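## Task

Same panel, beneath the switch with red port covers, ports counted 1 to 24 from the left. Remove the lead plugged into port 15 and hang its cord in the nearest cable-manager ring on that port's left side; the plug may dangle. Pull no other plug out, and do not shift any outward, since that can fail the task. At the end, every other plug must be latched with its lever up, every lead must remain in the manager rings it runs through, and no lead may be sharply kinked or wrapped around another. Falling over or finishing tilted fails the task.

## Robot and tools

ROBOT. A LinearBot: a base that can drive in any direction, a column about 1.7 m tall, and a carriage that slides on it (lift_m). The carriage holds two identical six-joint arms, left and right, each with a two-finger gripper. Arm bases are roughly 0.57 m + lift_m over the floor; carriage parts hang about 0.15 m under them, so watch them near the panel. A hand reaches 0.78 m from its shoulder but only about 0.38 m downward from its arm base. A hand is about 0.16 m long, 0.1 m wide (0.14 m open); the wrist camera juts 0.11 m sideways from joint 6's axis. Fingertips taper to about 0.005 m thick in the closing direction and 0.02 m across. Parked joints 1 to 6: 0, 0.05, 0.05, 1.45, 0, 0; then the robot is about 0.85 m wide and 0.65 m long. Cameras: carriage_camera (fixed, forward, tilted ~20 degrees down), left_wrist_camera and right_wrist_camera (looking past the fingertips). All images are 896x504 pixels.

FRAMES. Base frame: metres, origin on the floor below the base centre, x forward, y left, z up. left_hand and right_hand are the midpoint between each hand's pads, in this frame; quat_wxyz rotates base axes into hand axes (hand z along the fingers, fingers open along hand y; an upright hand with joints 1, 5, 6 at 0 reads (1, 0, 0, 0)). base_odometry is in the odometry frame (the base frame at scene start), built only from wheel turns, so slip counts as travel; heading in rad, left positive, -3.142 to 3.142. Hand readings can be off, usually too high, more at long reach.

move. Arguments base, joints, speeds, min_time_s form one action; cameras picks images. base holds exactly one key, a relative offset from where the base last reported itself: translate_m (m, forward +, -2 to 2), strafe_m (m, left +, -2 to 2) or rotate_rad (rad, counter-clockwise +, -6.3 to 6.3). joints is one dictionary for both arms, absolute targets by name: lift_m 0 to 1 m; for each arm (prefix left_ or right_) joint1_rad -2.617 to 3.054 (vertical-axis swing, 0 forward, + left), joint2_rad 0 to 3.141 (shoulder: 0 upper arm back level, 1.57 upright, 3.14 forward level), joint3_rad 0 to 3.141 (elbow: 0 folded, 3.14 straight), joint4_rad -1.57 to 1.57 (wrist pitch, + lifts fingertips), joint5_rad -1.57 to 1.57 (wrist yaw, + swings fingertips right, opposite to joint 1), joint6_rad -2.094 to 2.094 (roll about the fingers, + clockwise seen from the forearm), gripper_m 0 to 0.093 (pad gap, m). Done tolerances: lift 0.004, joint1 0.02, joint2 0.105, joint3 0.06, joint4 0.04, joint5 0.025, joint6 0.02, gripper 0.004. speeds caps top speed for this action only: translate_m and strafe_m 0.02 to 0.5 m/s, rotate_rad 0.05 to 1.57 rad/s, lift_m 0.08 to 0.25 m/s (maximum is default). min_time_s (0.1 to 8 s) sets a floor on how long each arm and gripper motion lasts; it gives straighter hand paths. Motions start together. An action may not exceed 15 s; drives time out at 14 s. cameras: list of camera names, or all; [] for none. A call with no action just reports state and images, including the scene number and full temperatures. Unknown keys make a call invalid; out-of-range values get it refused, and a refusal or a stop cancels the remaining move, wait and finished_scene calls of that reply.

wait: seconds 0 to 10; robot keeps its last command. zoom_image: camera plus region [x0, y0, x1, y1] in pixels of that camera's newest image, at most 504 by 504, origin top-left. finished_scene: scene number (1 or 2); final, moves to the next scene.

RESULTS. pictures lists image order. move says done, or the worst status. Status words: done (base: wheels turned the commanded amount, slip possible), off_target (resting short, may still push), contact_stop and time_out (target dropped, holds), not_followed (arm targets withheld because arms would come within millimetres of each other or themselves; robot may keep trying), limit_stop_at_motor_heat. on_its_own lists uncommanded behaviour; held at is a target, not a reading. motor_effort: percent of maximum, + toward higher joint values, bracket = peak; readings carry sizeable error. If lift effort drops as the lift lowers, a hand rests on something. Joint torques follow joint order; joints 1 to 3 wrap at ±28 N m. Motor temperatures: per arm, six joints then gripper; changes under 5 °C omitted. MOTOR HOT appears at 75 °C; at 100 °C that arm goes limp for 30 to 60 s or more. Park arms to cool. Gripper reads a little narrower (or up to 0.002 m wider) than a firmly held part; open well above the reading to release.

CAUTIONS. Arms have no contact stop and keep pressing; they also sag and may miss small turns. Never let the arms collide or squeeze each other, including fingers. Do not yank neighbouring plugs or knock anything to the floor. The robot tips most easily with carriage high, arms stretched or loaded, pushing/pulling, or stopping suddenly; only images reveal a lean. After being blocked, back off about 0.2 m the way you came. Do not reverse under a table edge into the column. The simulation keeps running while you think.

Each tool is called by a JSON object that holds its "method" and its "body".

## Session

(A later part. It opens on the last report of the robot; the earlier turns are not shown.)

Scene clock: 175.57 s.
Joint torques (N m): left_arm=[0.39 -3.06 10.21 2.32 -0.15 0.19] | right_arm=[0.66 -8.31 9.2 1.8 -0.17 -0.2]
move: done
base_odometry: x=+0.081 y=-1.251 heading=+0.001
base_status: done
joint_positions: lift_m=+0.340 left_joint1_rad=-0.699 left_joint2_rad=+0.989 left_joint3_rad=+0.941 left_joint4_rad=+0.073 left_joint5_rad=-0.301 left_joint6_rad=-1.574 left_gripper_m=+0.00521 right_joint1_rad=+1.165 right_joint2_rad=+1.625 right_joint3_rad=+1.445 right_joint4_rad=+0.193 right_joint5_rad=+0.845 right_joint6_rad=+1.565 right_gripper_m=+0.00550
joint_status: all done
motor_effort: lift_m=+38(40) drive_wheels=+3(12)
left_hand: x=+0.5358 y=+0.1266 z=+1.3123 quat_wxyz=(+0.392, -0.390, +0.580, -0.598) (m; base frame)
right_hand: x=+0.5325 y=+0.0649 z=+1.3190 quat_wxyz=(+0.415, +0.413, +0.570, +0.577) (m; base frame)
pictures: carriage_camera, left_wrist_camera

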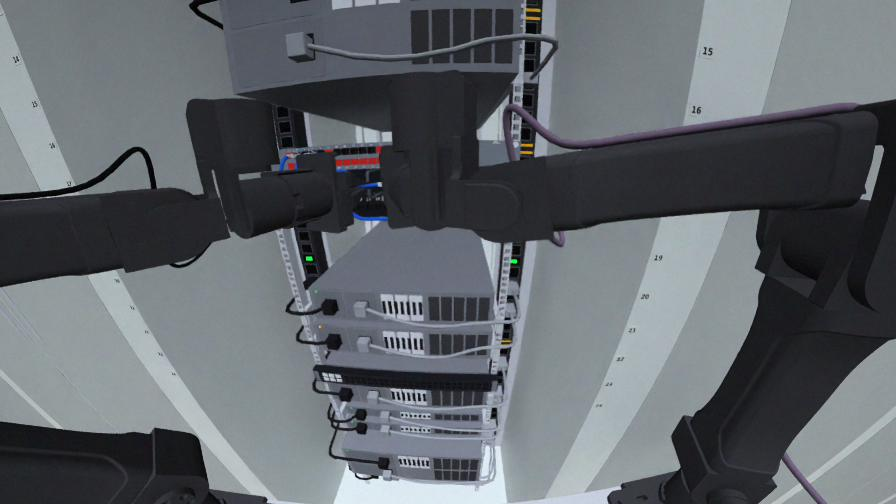

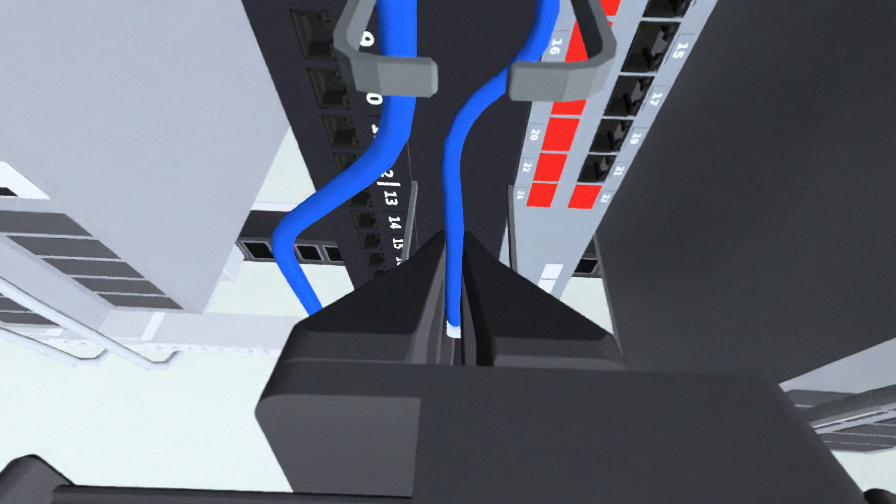

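{"method": "move", "body": {"base": {"translate_m":0.015}, "joints": {"lift_m":0.3385}, "speeds": {"translate_m":0.03}, "cameras": ["left_wrist_camera","right_wrist_camera","carriage_camera"]}}

{"method": "zoom_image", "body": {"camera": "carriage_camera", "region": [330, 150, 430, 230]}}

{"method": "zoom_image", "body": {"camera": "left_wrist_camera", "region": [380, 160, 540, 380]}}

Scene clock: 176.70 s.
Joint torques (N m): left_arm=[0.38 -1.66 10.17 2.64 -0.25 0.17] | right_arm=[-0.53 -8.32 9.14 1.87 -0.43 -0.21]
move: done
base_odometry: x=+0.096 y=-1.251 heading=+0.000
base_status: done
joint_positions: lift_m=+0.339 left_joint1_rad=-0.699 left_joint2_rad=+0.976 left_joint3_rad=+0.941 left_joint4_rad=+0.041 left_joint5_rad=-0.293 left_joint6_rad=-1.574 left_gripper_m=+0.00521 right_joint1_rad=+1.177 right_joint2_rad=+1.625 right_joint3_rad=+1.445 right_joint4_rad=+0.187 right_joint5_rad=+0.872 right_joint6_rad=+1.565 right_gripper_m=+0.00550
joint_status: all done
motor_effort: lift_m=+37(38) drive_wheels=+4(10)
left_hand: x=+0.5327 y=+0.1275 z=+1.3077 quat_wxyz=(+0.388, -0.389, +0.588, -0.594) (m; base frame)
right_hand: x=+0.5290 y=+0.0643 z=+1.3165 quat_wxyz=(+0.419, +0.417, +0.569, +0.572) (m; base frame)
pictures: carriage_camera, left_wrist_camera, right_wrist_camera

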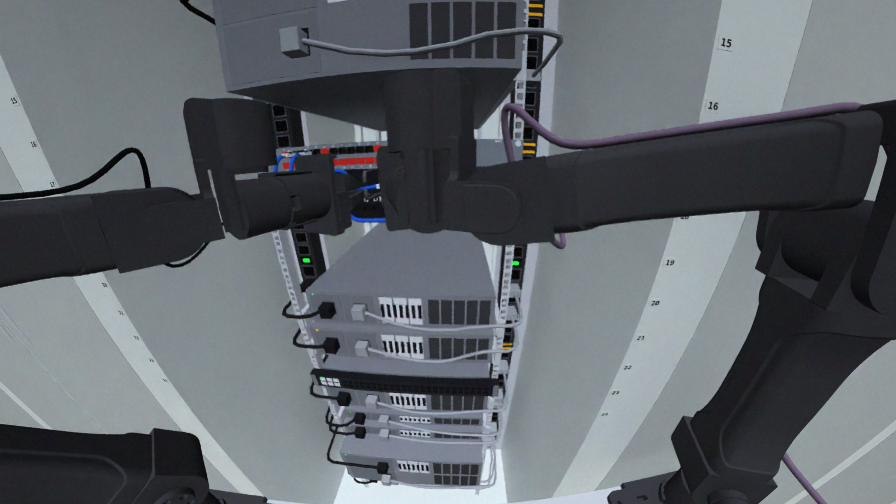

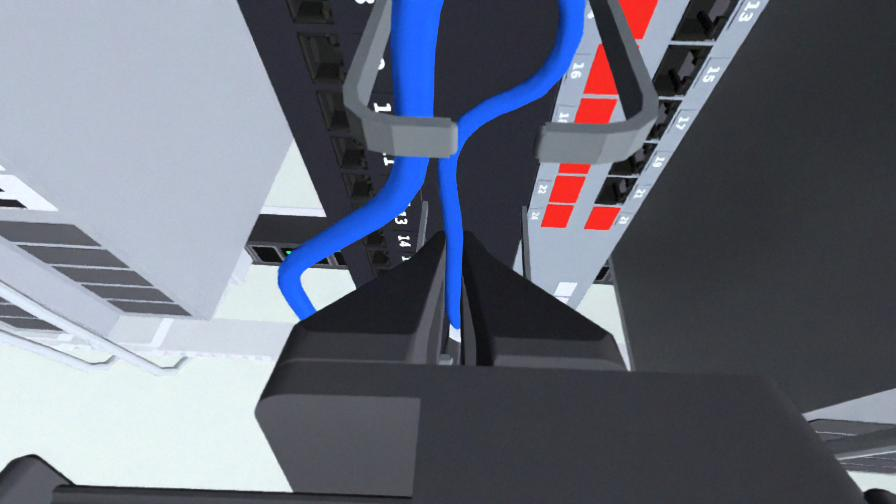

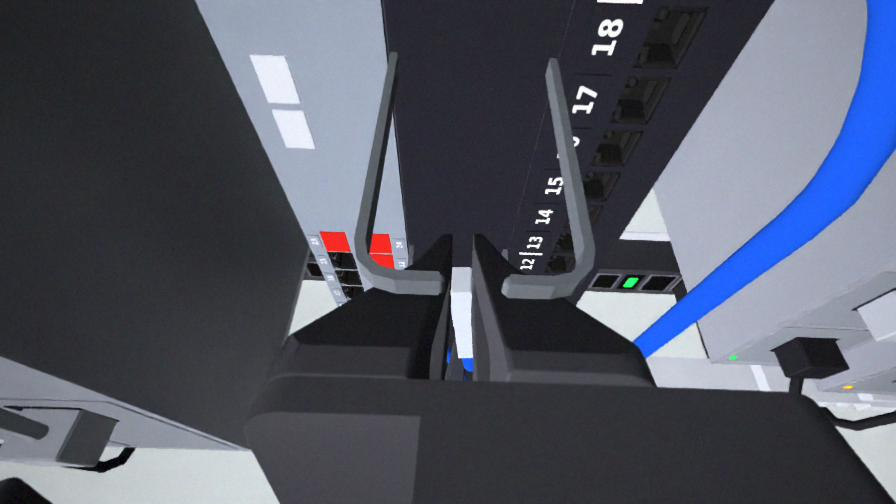

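Scaled by 5.040 from the camera's 896x504 image, which has a finer 1280x720 frame.

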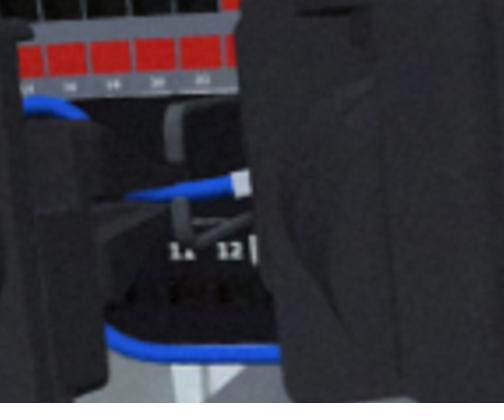

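Scaled by 2.291 from the camera's 896x504 image, which has a finer 1280x720 frame.

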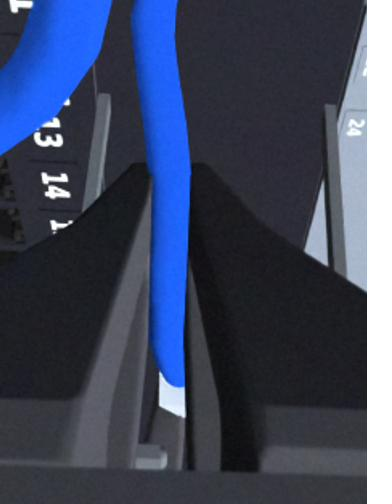

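{"method": "move", "body": {"joints": {"lift_m":0.342}, "cameras": ["carriage_camera"]}}

{"method": "zoom_image", "body": {"camera": "carriage_camera", "region": [330, 150, 430, 230]}}

{"method": "move", "body": {"base": {"translate_m":0.01}, "speeds": {"translate_m":0.03}, "cameras": ["left_wrist_camera","right_wrist_camera","carriage_camera"]}}

{"method": "zoom_image", "body": {"camera": "carriage_camera", "region": [330, 150, 430, 230]}}

Scene clock: 177.73 s.
Joint torques (N m): left_arm=[0.31 -1.65 10.35 2.77 -0.28 0.19] | right_arm=[-0.58 -8.27 9.16 1.98 -0.44 -0.25]
move: done
base_odometry: x=+0.096 y=-1.251 heading=+0.000
base_status: not commanded
joint_positions: lift_m=+0.342 left_joint1_rad=-0.699 left_joint2_rad=+0.976 left_joint3_rad=+0.941 left_joint4_rad=+0.033 left_joint5_rad=-0.292 left_joint6_rad=-1.574 left_gripper_m=+0.00521 right_joint1_rad=+1.177 right_joint2_rad=+1.625 right_joint3_rad=+1.445 right_joint4_rad=+0.178 right_joint5_rad=+0.873 right_joint6_rad=+1.569 right_gripper_m=+0.00550
joint_status: all done
motor_effort: lift_m=+41(46) drive_wheels=+5(5)
left_hand: x=+0.5326 y=+0.1274 z=+1.3091 quat_wxyz=(+0.387, -0.390, +0.591, -0.591) (m; base frame)
right_hand: x=+0.5290 y=+0.0642 z=+1.3180 quat_wxyz=(+0.419, +0.418, +0.571, +0.569) (m; base frame)
pictures: carriage_camera

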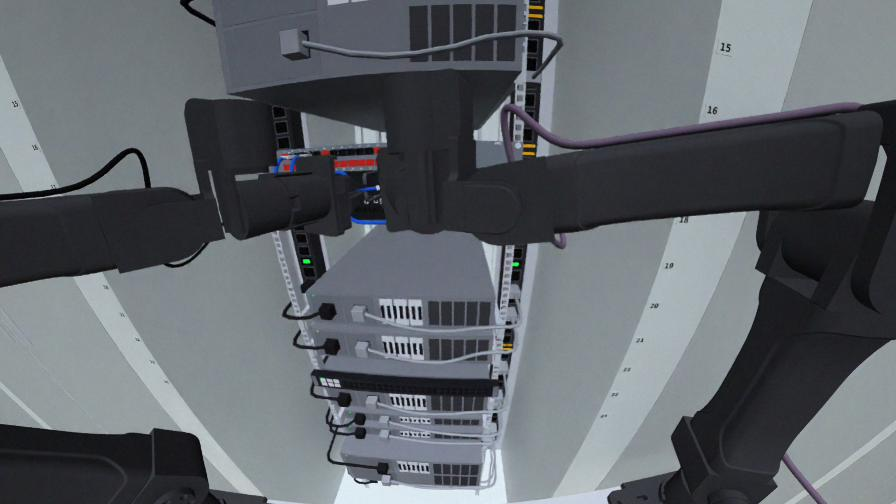

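Scaled by 5.040 from the camera's 896x504 image, which has a finer 1280x720 frame.

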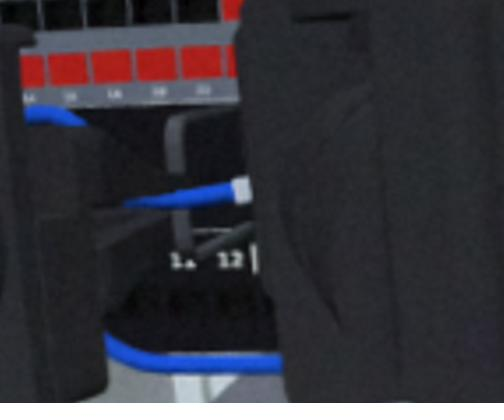

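Scene clock: 178.57 s.
Joint torques (N m): left_arm=[0.85 -0.5 10.11 3.11 -0.31 0.26] | right_arm=[-2.45 -8.28 9.14 1.99 -0.66 -0.3]
move: done
base_odometry: x=+0.106 y=-1.251 heading=+0.000
base_status: done
joint_positions: lift_m=+0.342 left_joint1_rad=-0.702 left_joint2_rad=+0.966 left_joint3_rad=+0.941 left_joint4_rad=+0.005 left_joint5_rad=-0.289 left_joint6_rad=-1.577 left_gripper_m=+0.00521 right_joint1_rad=+1.197 right_joint2_rad=+1.625 right_joint3_rad=+1.445 right_joint4_rad=+0.175 right_joint5_rad=+0.895 right_joint6_rad=+1.573 right_gripper_m=+0.00550
joint_status: not commanded
motor_effort: lift_m=+41(41) drive_wheels=+5(12)
left_hand: x=+0.5297 y=+0.1279 z=+1.3059 quat_wxyz=(+0.383, -0.391, +0.597, -0.587) (m; base frame)
right_hand: x=+0.5228 y=+0.0664 z=+1.3176 quat_wxyz=(+0.419, +0.419, +0.570, +0.569) (m; base frame)
pictures: carriage_camera, left_wrist_camera, right_wrist_camera

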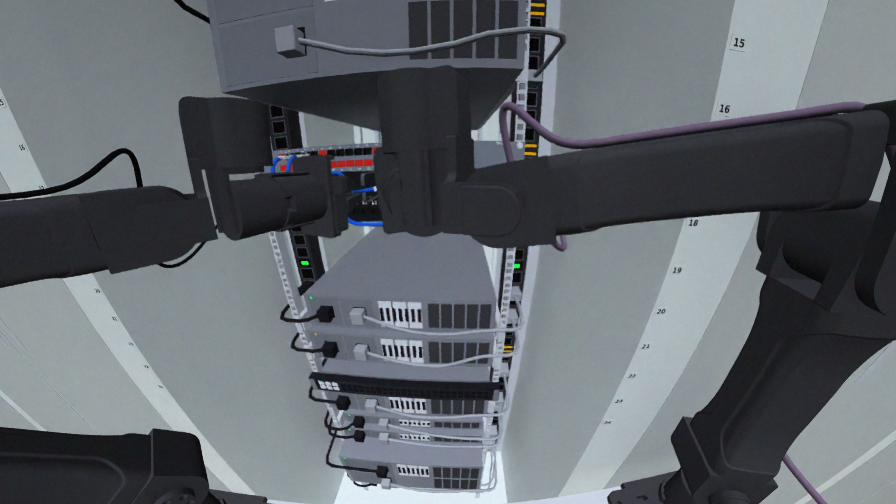

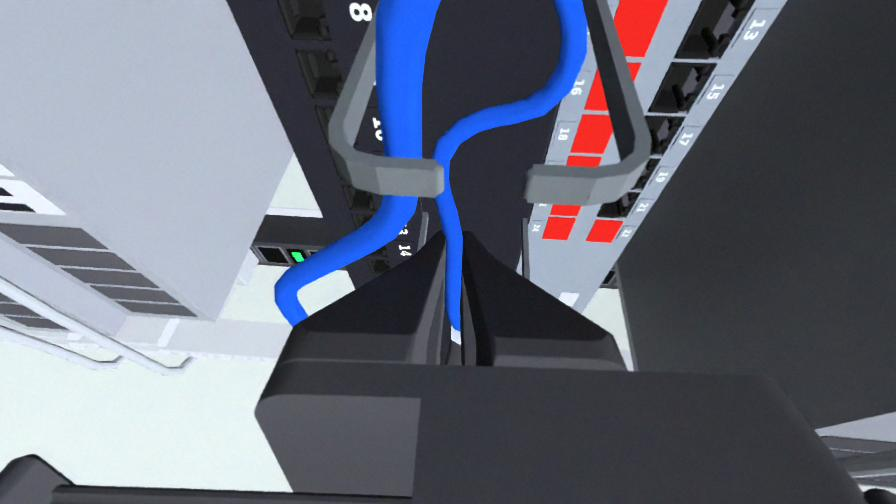

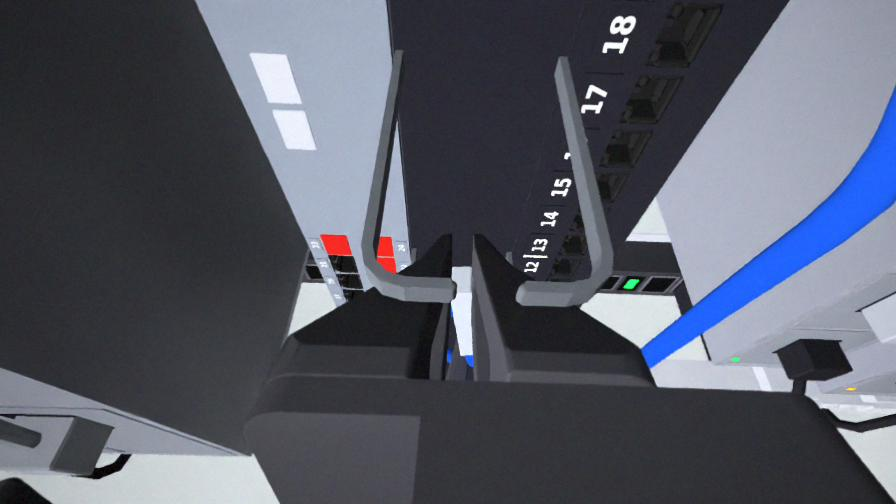

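Scaled by 5.040 from the camera's 896x504 image, which has a finer 1280x720 frame.

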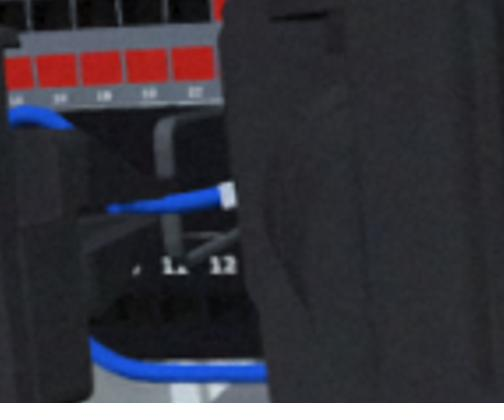

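{"method": "move", "body": {}}

{"method": "zoom_image", "body": {"camera": "carriage_camera", "region": [340, 165, 420, 220]}}

Scene clock: 180.13 s.
Joint torques (N m): left_arm=[0.66 -0.38 10.13 3.14 -0.34 0.21] | right_arm=[-2.44 -8.31 9.13 1.99 -0.65 -0.3]
Motor temperatures (°C): left_arm=[32 29 52 43 29 27 32] | right_arm=[30 37 52 40 28 28 29]
base_odometry: x=+0.106 y=-1.251 heading=+0.000
base_status: done
joint_positions: lift_m=+0.342 left_joint1_rad=-0.702 left_joint2_rad=+0.966 left_joint3_rad=+0.941 left_joint4_rad=+0.005 left_joint5_rad=-0.289 left_joint6_rad=-1.577 left_gripper_m=+0.00521 right_joint1_rad=+1.197 right_joint2_rad=+1.625 right_joint3_rad=+1.445 right_joint4_rad=+0.175 right_joint5_rad=+0.895 right_joint6_rad=+1.573 right_gripper_m=+0.00550
joint_status: not commanded
motor_effort: lift_m=+40(41) drive_wheels=+5(12)
left_hand: x=+0.5297 y=+0.1279 z=+1.3059 quat_wxyz=(+0.383, -0.391, +0.597, -0.587) (m; base frame)
right_hand: x=+0.5228 y=+0.0664 z=+1.3176 quat_wxyz=(+0.419, +0.419, +0.570, +0.569) (m; base frame)
pictures: carriage_camera, left_wrist_camera, right_wrist_camera

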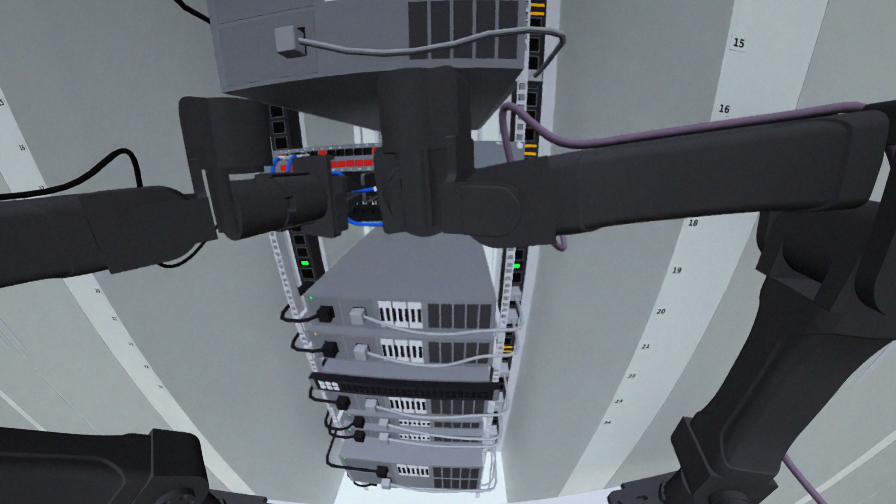

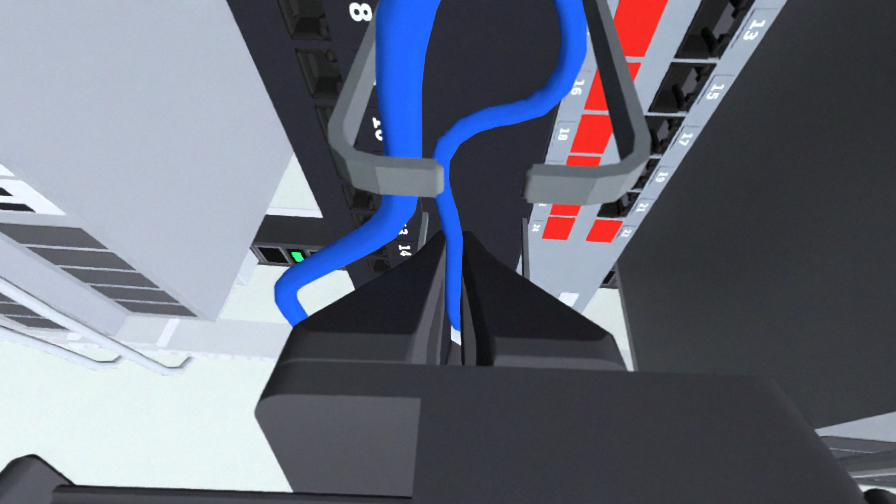

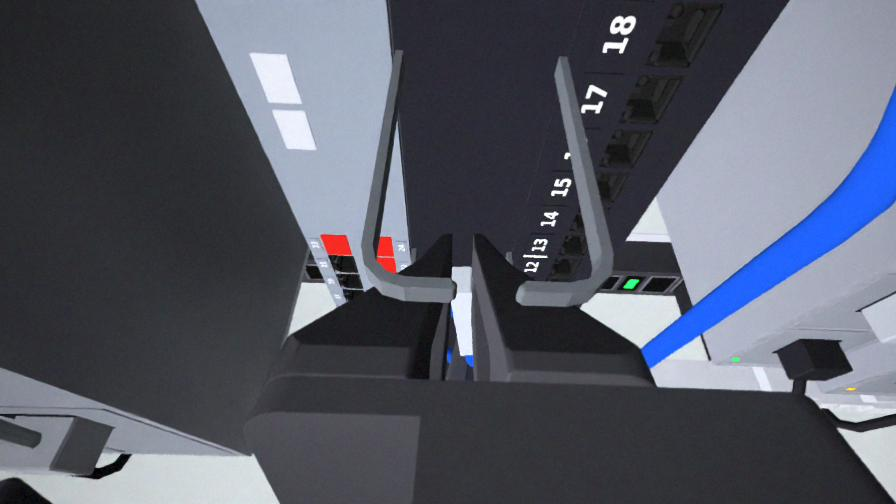

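Scaled by 6.300 from the camera's 896x504 image, which has a finer 1280x720 frame.

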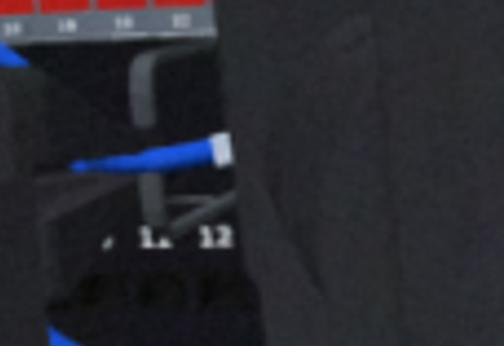

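{"method": "move", "body": {"base": {"strafe_m":0.008}, "speeds": {"strafe_m":0.02}, "cameras": ["carriage_camera"]}}

{"method": "zoom_image", "body": {"camera": "carriage_camera", "region": [340, 165, 420, 220]}}

{"method": "move", "body": {"joints": {"lift_m":0.329}, "speeds": {"lift_m":0.08}}}

{"method": "zoom_image", "body": {"camera": "carriage_camera", "region": [340, 165, 420, 220]}}

Scene clock: 181.23 s.
Joint torques (N m): left_arm=[0.9 -0.9 10.22 3.09 -0.54 0.24] | right_arm=[-1.48 -8.35 9.21 2.07 -0.7 -0.3]
move: done
base_odometry: x=+0.106 y=-1.244 heading=-0.001
base_status: done
joint_positions: lift_m=+0.342 left_joint1_rad=-0.705 left_joint2_rad=+0.969 left_joint3_rad=+0.941 left_joint4_rad=+0.008 left_joint5_rad=-0.272 left_joint6_rad=-1.579 left_gripper_m=+0.00521 right_joint1_rad=+1.186 right_joint2_rad=+1.625 right_joint3_rad=+1.445 right_joint4_rad=+0.166 right_joint5_rad=+0.902 right_joint6_rad=+1.573 right_gripper_m=+0.00550
joint_status: not commanded
motor_effort: lift_m=+40(41) drive_wheels=+6(10)
left_hand: x=+0.5286 y=+0.1240 z=+1.3056 quat_wxyz=(+0.376, -0.386, +0.601, -0.591) (m; base frame)
right_hand: x=+0.5271 y=+0.0621 z=+1.3159 quat_wxyz=(+0.425, +0.423, +0.570, +0.562) (m; base frame)
pictures: carriage_camera

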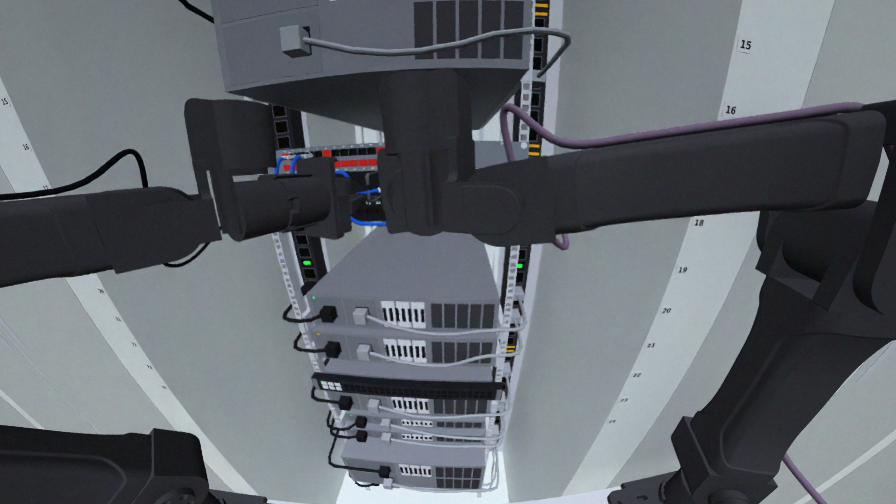

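Scaled by 6.300 from the camera's 896x504 image, which has a finer 1280x720 frame.

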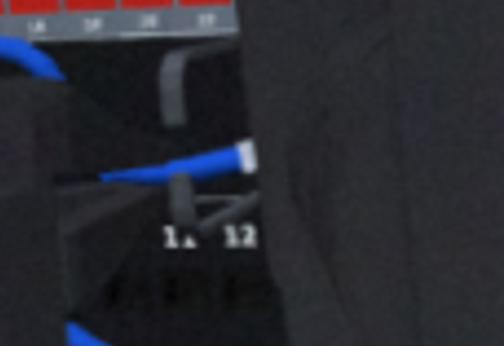

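Scene clock: 181.77 s.
Joint torques (N m): left_arm=[1.06 -0.99 10.19 2.92 -0.43 0.26] | right_arm=[-1.09 -8.23 9.11 2.06 -0.59 -0.29]
move: done
base_odometry: x=+0.106 y=-1.244 heading=-0.001
base_status: not commanded
joint_positions: lift_m=+0.329 left_joint1_rad=-0.705 left_joint2_rad=+0.971 left_joint3_rad=+0.941 left_joint4_rad=+0.025 left_joint5_rad=-0.277 left_joint6_rad=-1.579 left_gripper_m=+0.00521 right_joint1_rad=+1.183 right_joint2_rad=+1.622 right_joint3_rad=+1.445 right_joint4_rad=+0.169 right_joint5_rad=+0.892 right_joint6_rad=+1.573 right_gripper_m=+0.00550
joint_status: all done
motor_effort: lift_m=+39(41) drive_wheels=+3(7)
left_hand: x=+0.5294 y=+0.1244 z=+1.2961 quat_wxyz=(+0.380, -0.386, +0.595, -0.595) (m; base frame)
right_hand: x=+0.5275 y=+0.0620 z=+1.3049 quat_wxyz=(+0.422, +0.422, +0.569, +0.565) (m; base frame)
pictures: carriage_camera, left_wrist_camera, right_wrist_camera

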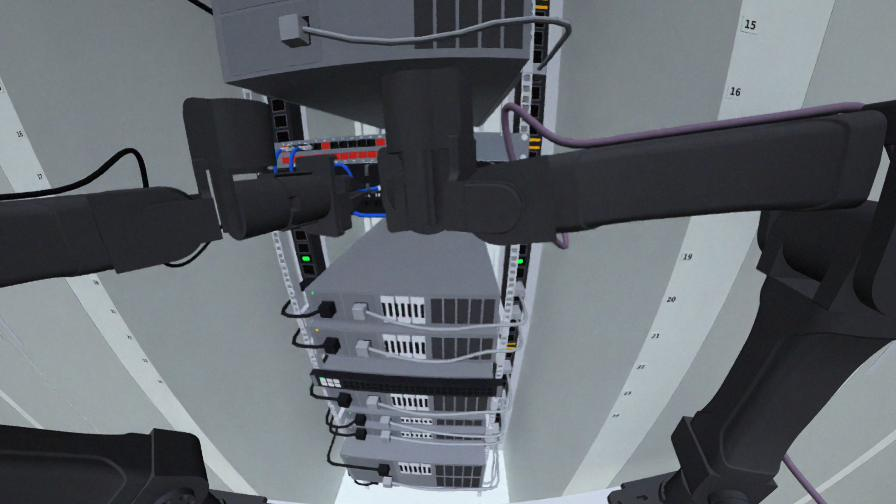

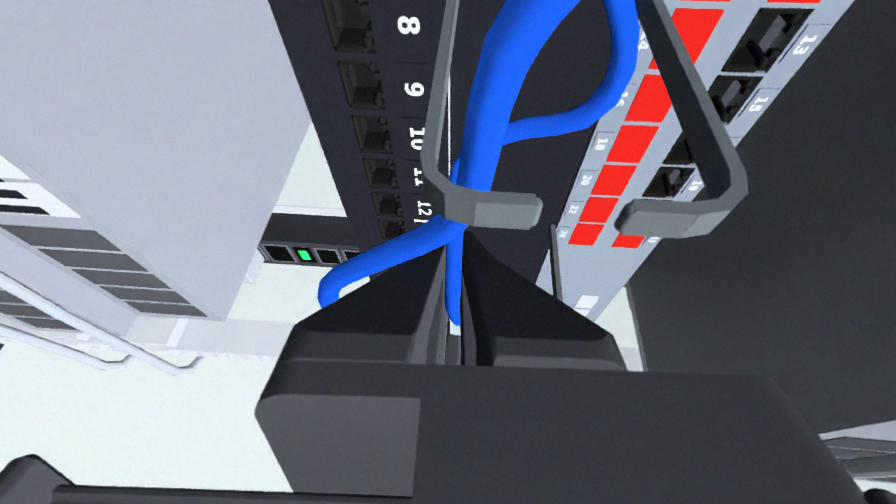

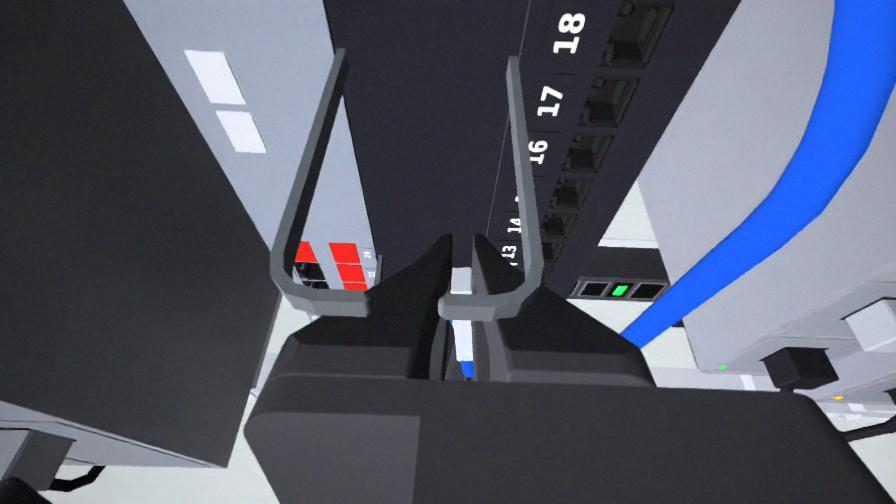

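Scaled by 6.300 from the camera's 896x504 image, which has a finer 1280x720 frame.

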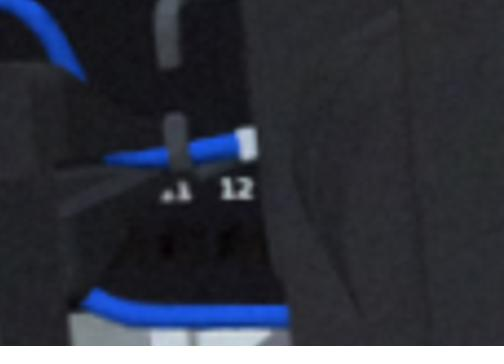

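{"method": "move", "body": {"joints": {"left_gripper_m":0.026}, "min_time_s": 1.5}}

{"method": "zoom_image", "body": {"camera": "carriage_camera", "region": [340, 165, 420, 220]}}

Scene clock: 183.73 s.
Joint torques (N m): left_arm=[0.38 -2.76 10.19 2.31 -0.13 0.24] | right_arm=[-0.64 -8.05 9.16 2.08 -0.28 -0.29]
move: done
base_odometry: x=+0.106 y=-1.244 heading=-0.001
base_status: not commanded
joint_positions: lift_m=+0.329 left_joint1_rad=-0.699 left_joint2_rad=+0.987 left_joint3_rad=+0.941 left_joint4_rad=+0.072 left_joint5_rad=-0.303 left_joint6_rad=-1.578 left_gripper_m=+0.02596 right_joint1_rad=+1.178 right_joint2_rad=+1.622 right_joint3_rad=+1.445 right_joint4_rad=+0.170 right_joint5_rad=+0.856 right_joint6_rad=+1.573 right_gripper_m=+0.00550
joint_status: all done
motor_effort: lift_m=+40(40) drive_wheels=+4(6)
left_hand: x=+0.5355 y=+0.1275 z=+1.3019 quat_wxyz=(+0.392, -0.391, +0.578, -0.599) (m; base frame)
right_hand: x=+0.5276 y=+0.0664 z=+1.3051 quat_wxyz=(+0.413, +0.413, +0.575, +0.572) (m; base frame)
pictures: carriage_camera, left_wrist_camera, right_wrist_camera

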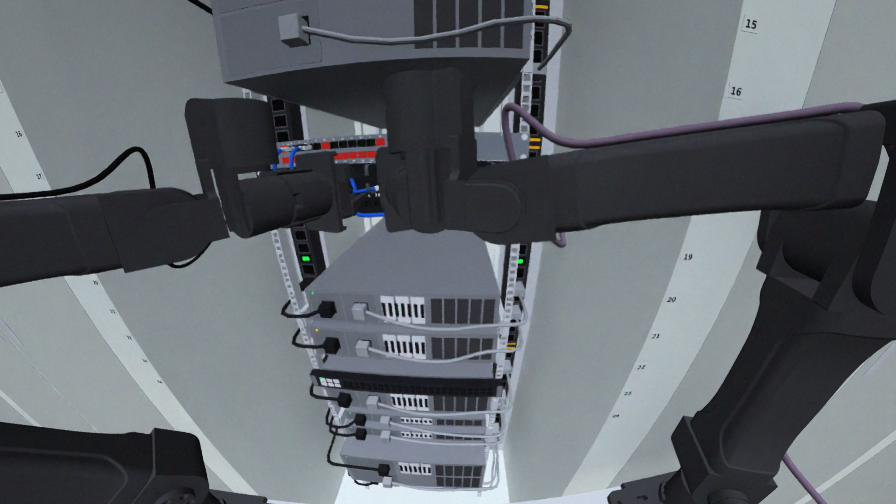

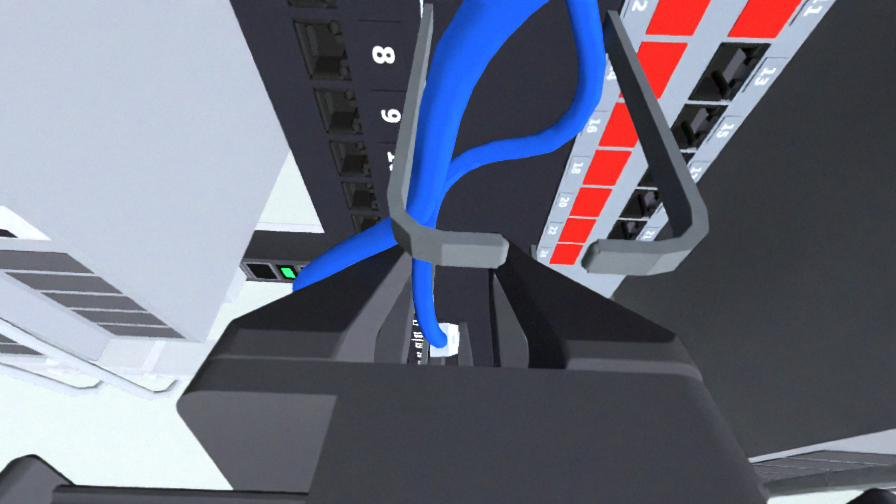

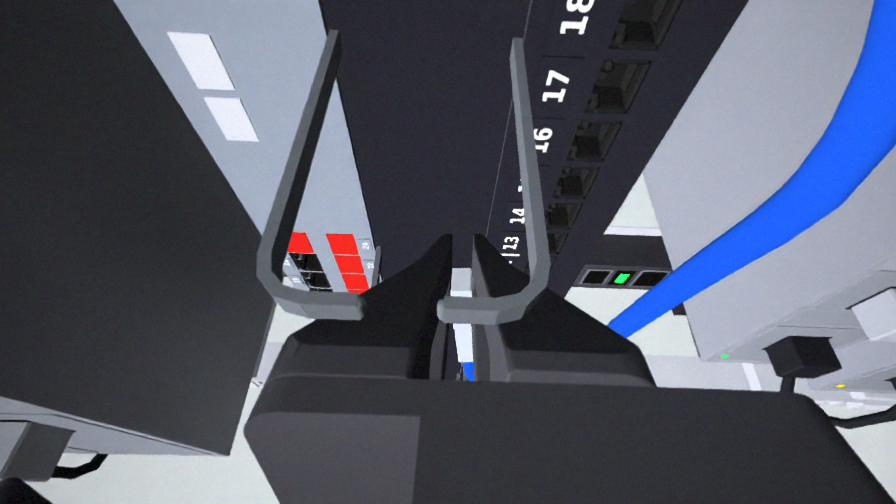

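Scaled by 6.300 from the camera's 896x504 image, which has a finer 1280x720 frame.

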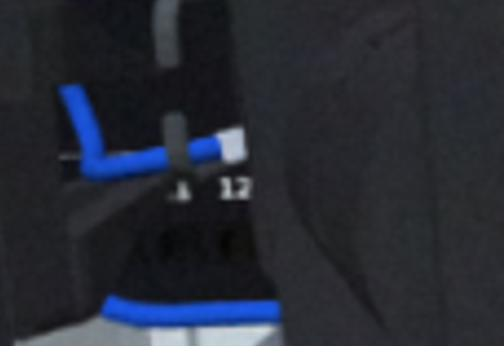

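{"method": "move", "body": {"joints": {"left_joint1_rad":-0.80,"left_joint2_rad":0.87,"left_joint3_rad":0.94,"left_joint4_rad":-0.05,"left_joint5_rad":-0.45}, "min_time_s": 2, "cameras": ["carriage_camera","left_wrist_camera"]}}

{"method": "zoom_image", "body": {"camera": "carriage_camera", "region": [340, 165, 420, 220]}}

{"method": "move", "body": {"joints": {"left_joint1_rad":-1.0,"left_joint2_rad":0.58,"left_joint3_rad":0.85,"left_joint4_rad":-0.25,"left_joint5_rad":-0.68}, "min_time_s": 2, "cameras": ["carriage_camera","left_wrist_camera"]}}

{"method": "zoom_image", "body": {"camera": "carriage_camera", "region": [260, 135, 420, 235]}}

Scene clock: 186.50 s.
Joint torques (N m): left_arm=[-1.09 -3.02 7.91 2.02 -0.06 0.24] | right_arm=[-0.64 -8.06 9.17 2.03 -0.13 -0.29]
move: done
base_odometry: x=+0.106 y=-1.244 heading=-0.001
base_status: not commanded
joint_positions: lift_m=+0.329 left_joint1_rad=-0.794 left_joint2_rad=+0.879 left_joint3_rad=+0.941 left_joint4_rad=-0.039 left_joint5_rad=-0.440 left_joint6_rad=-1.577 left_gripper_m=+0.02596 right_joint1_rad=+1.178 right_joint2_rad=+1.622 right_joint3_rad=+1.445 right_joint4_rad=+0.175 right_joint5_rad=+0.841 right_joint6_rad=+1.573 right_gripper_m=+0.00550
joint_status: all done
motor_effort: lift_m=+39(40) drive_wheels=+3(6)
left_hand: x=+0.5050 y=+0.1416 z=+1.3102 quat_wxyz=(+0.404, -0.405, +0.571, -0.590) (m; base frame)
right_hand: x=+0.5268 y=+0.0688 z=+1.3060 quat_wxyz=(+0.409, +0.410, +0.577, +0.577) (m; base frame)
pictures: carriage_camera, left_wrist_camera

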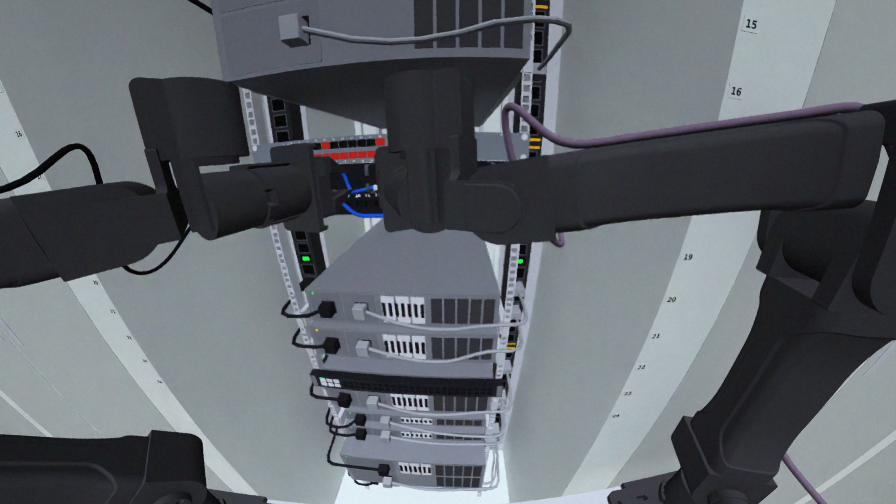

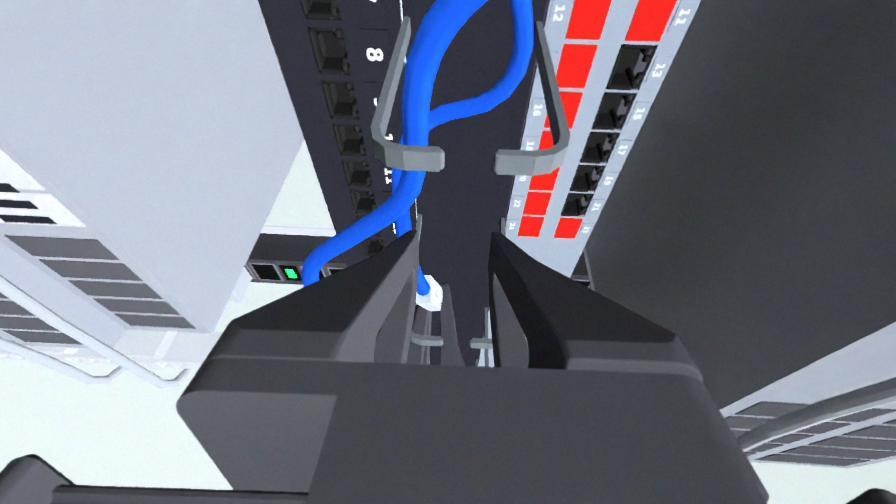

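Scaled by 6.300 from the camera's 896x504 image, which has a finer 1280x720 frame.

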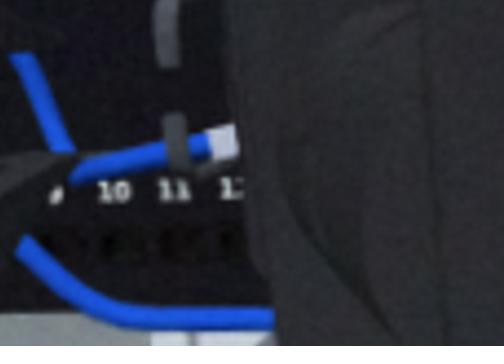

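Scene clock: 188.80 s.
Joint torques (N m): left_arm=[-1.32 0.64 5.45 1.9 -0.04 0.23] | right_arm=[-0.64 -8.06 9.17 2.02 -0.12 -0.29]
move: done
base_odometry: x=+0.106 y=-1.244 heading=-0.001
base_status: not commanded
joint_positions: lift_m=+0.329 left_joint1_rad=-0.994 left_joint2_rad=+0.586 left_joint3_rad=+0.868 left_joint4_rad=-0.236 left_joint5_rad=-0.669 left_joint6_rad=-1.577 left_gripper_m=+0.02596 right_joint1_rad=+1.178 right_joint2_rad=+1.622 right_joint3_rad=+1.445 right_joint4_rad=+0.175 right_joint5_rad=+0.841 right_joint6_rad=+1.573 right_gripper_m=+0.00550
joint_status: all done
motor_effort: lift_m=+39(40) drive_wheels=+5(6)
left_hand: x=+0.4404 y=+0.1874 z=+1.3079 quat_wxyz=(+0.410, -0.415, +0.557, -0.591) (m; base frame)
right_hand: x=+0.5268 y=+0.0688 z=+1.3060 quat_wxyz=(+0.409, +0.410, +0.577, +0.577) (m; base frame)
pictures: carriage_camera, left_wrist_camera

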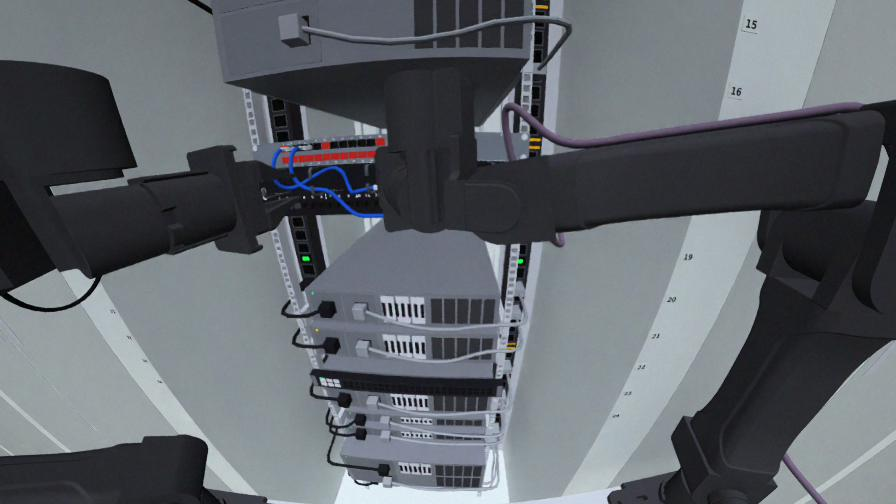

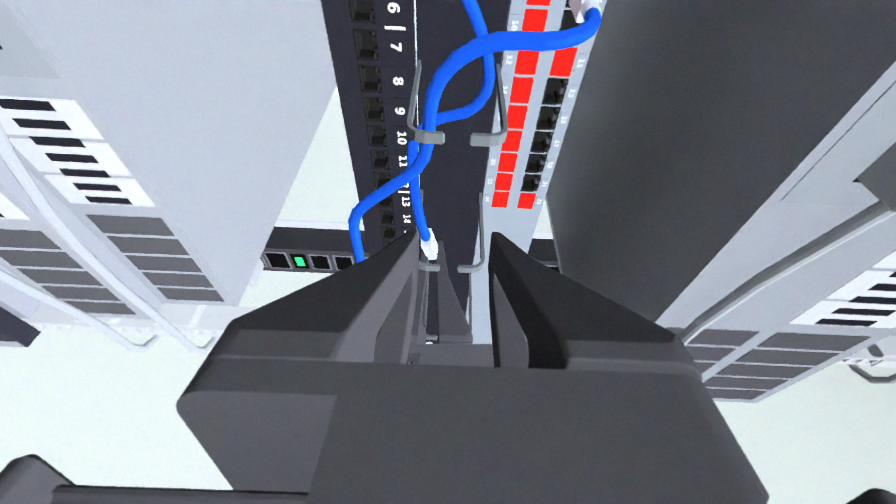

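Scaled by 3.150 from the camera's 896x504 image, which has a finer 1280x720 frame.

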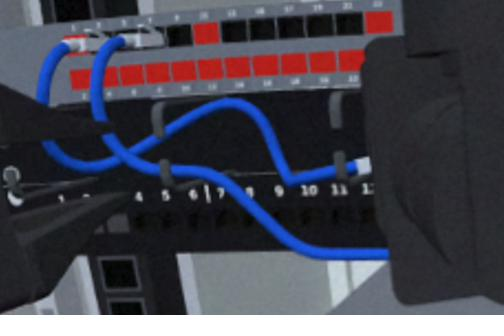

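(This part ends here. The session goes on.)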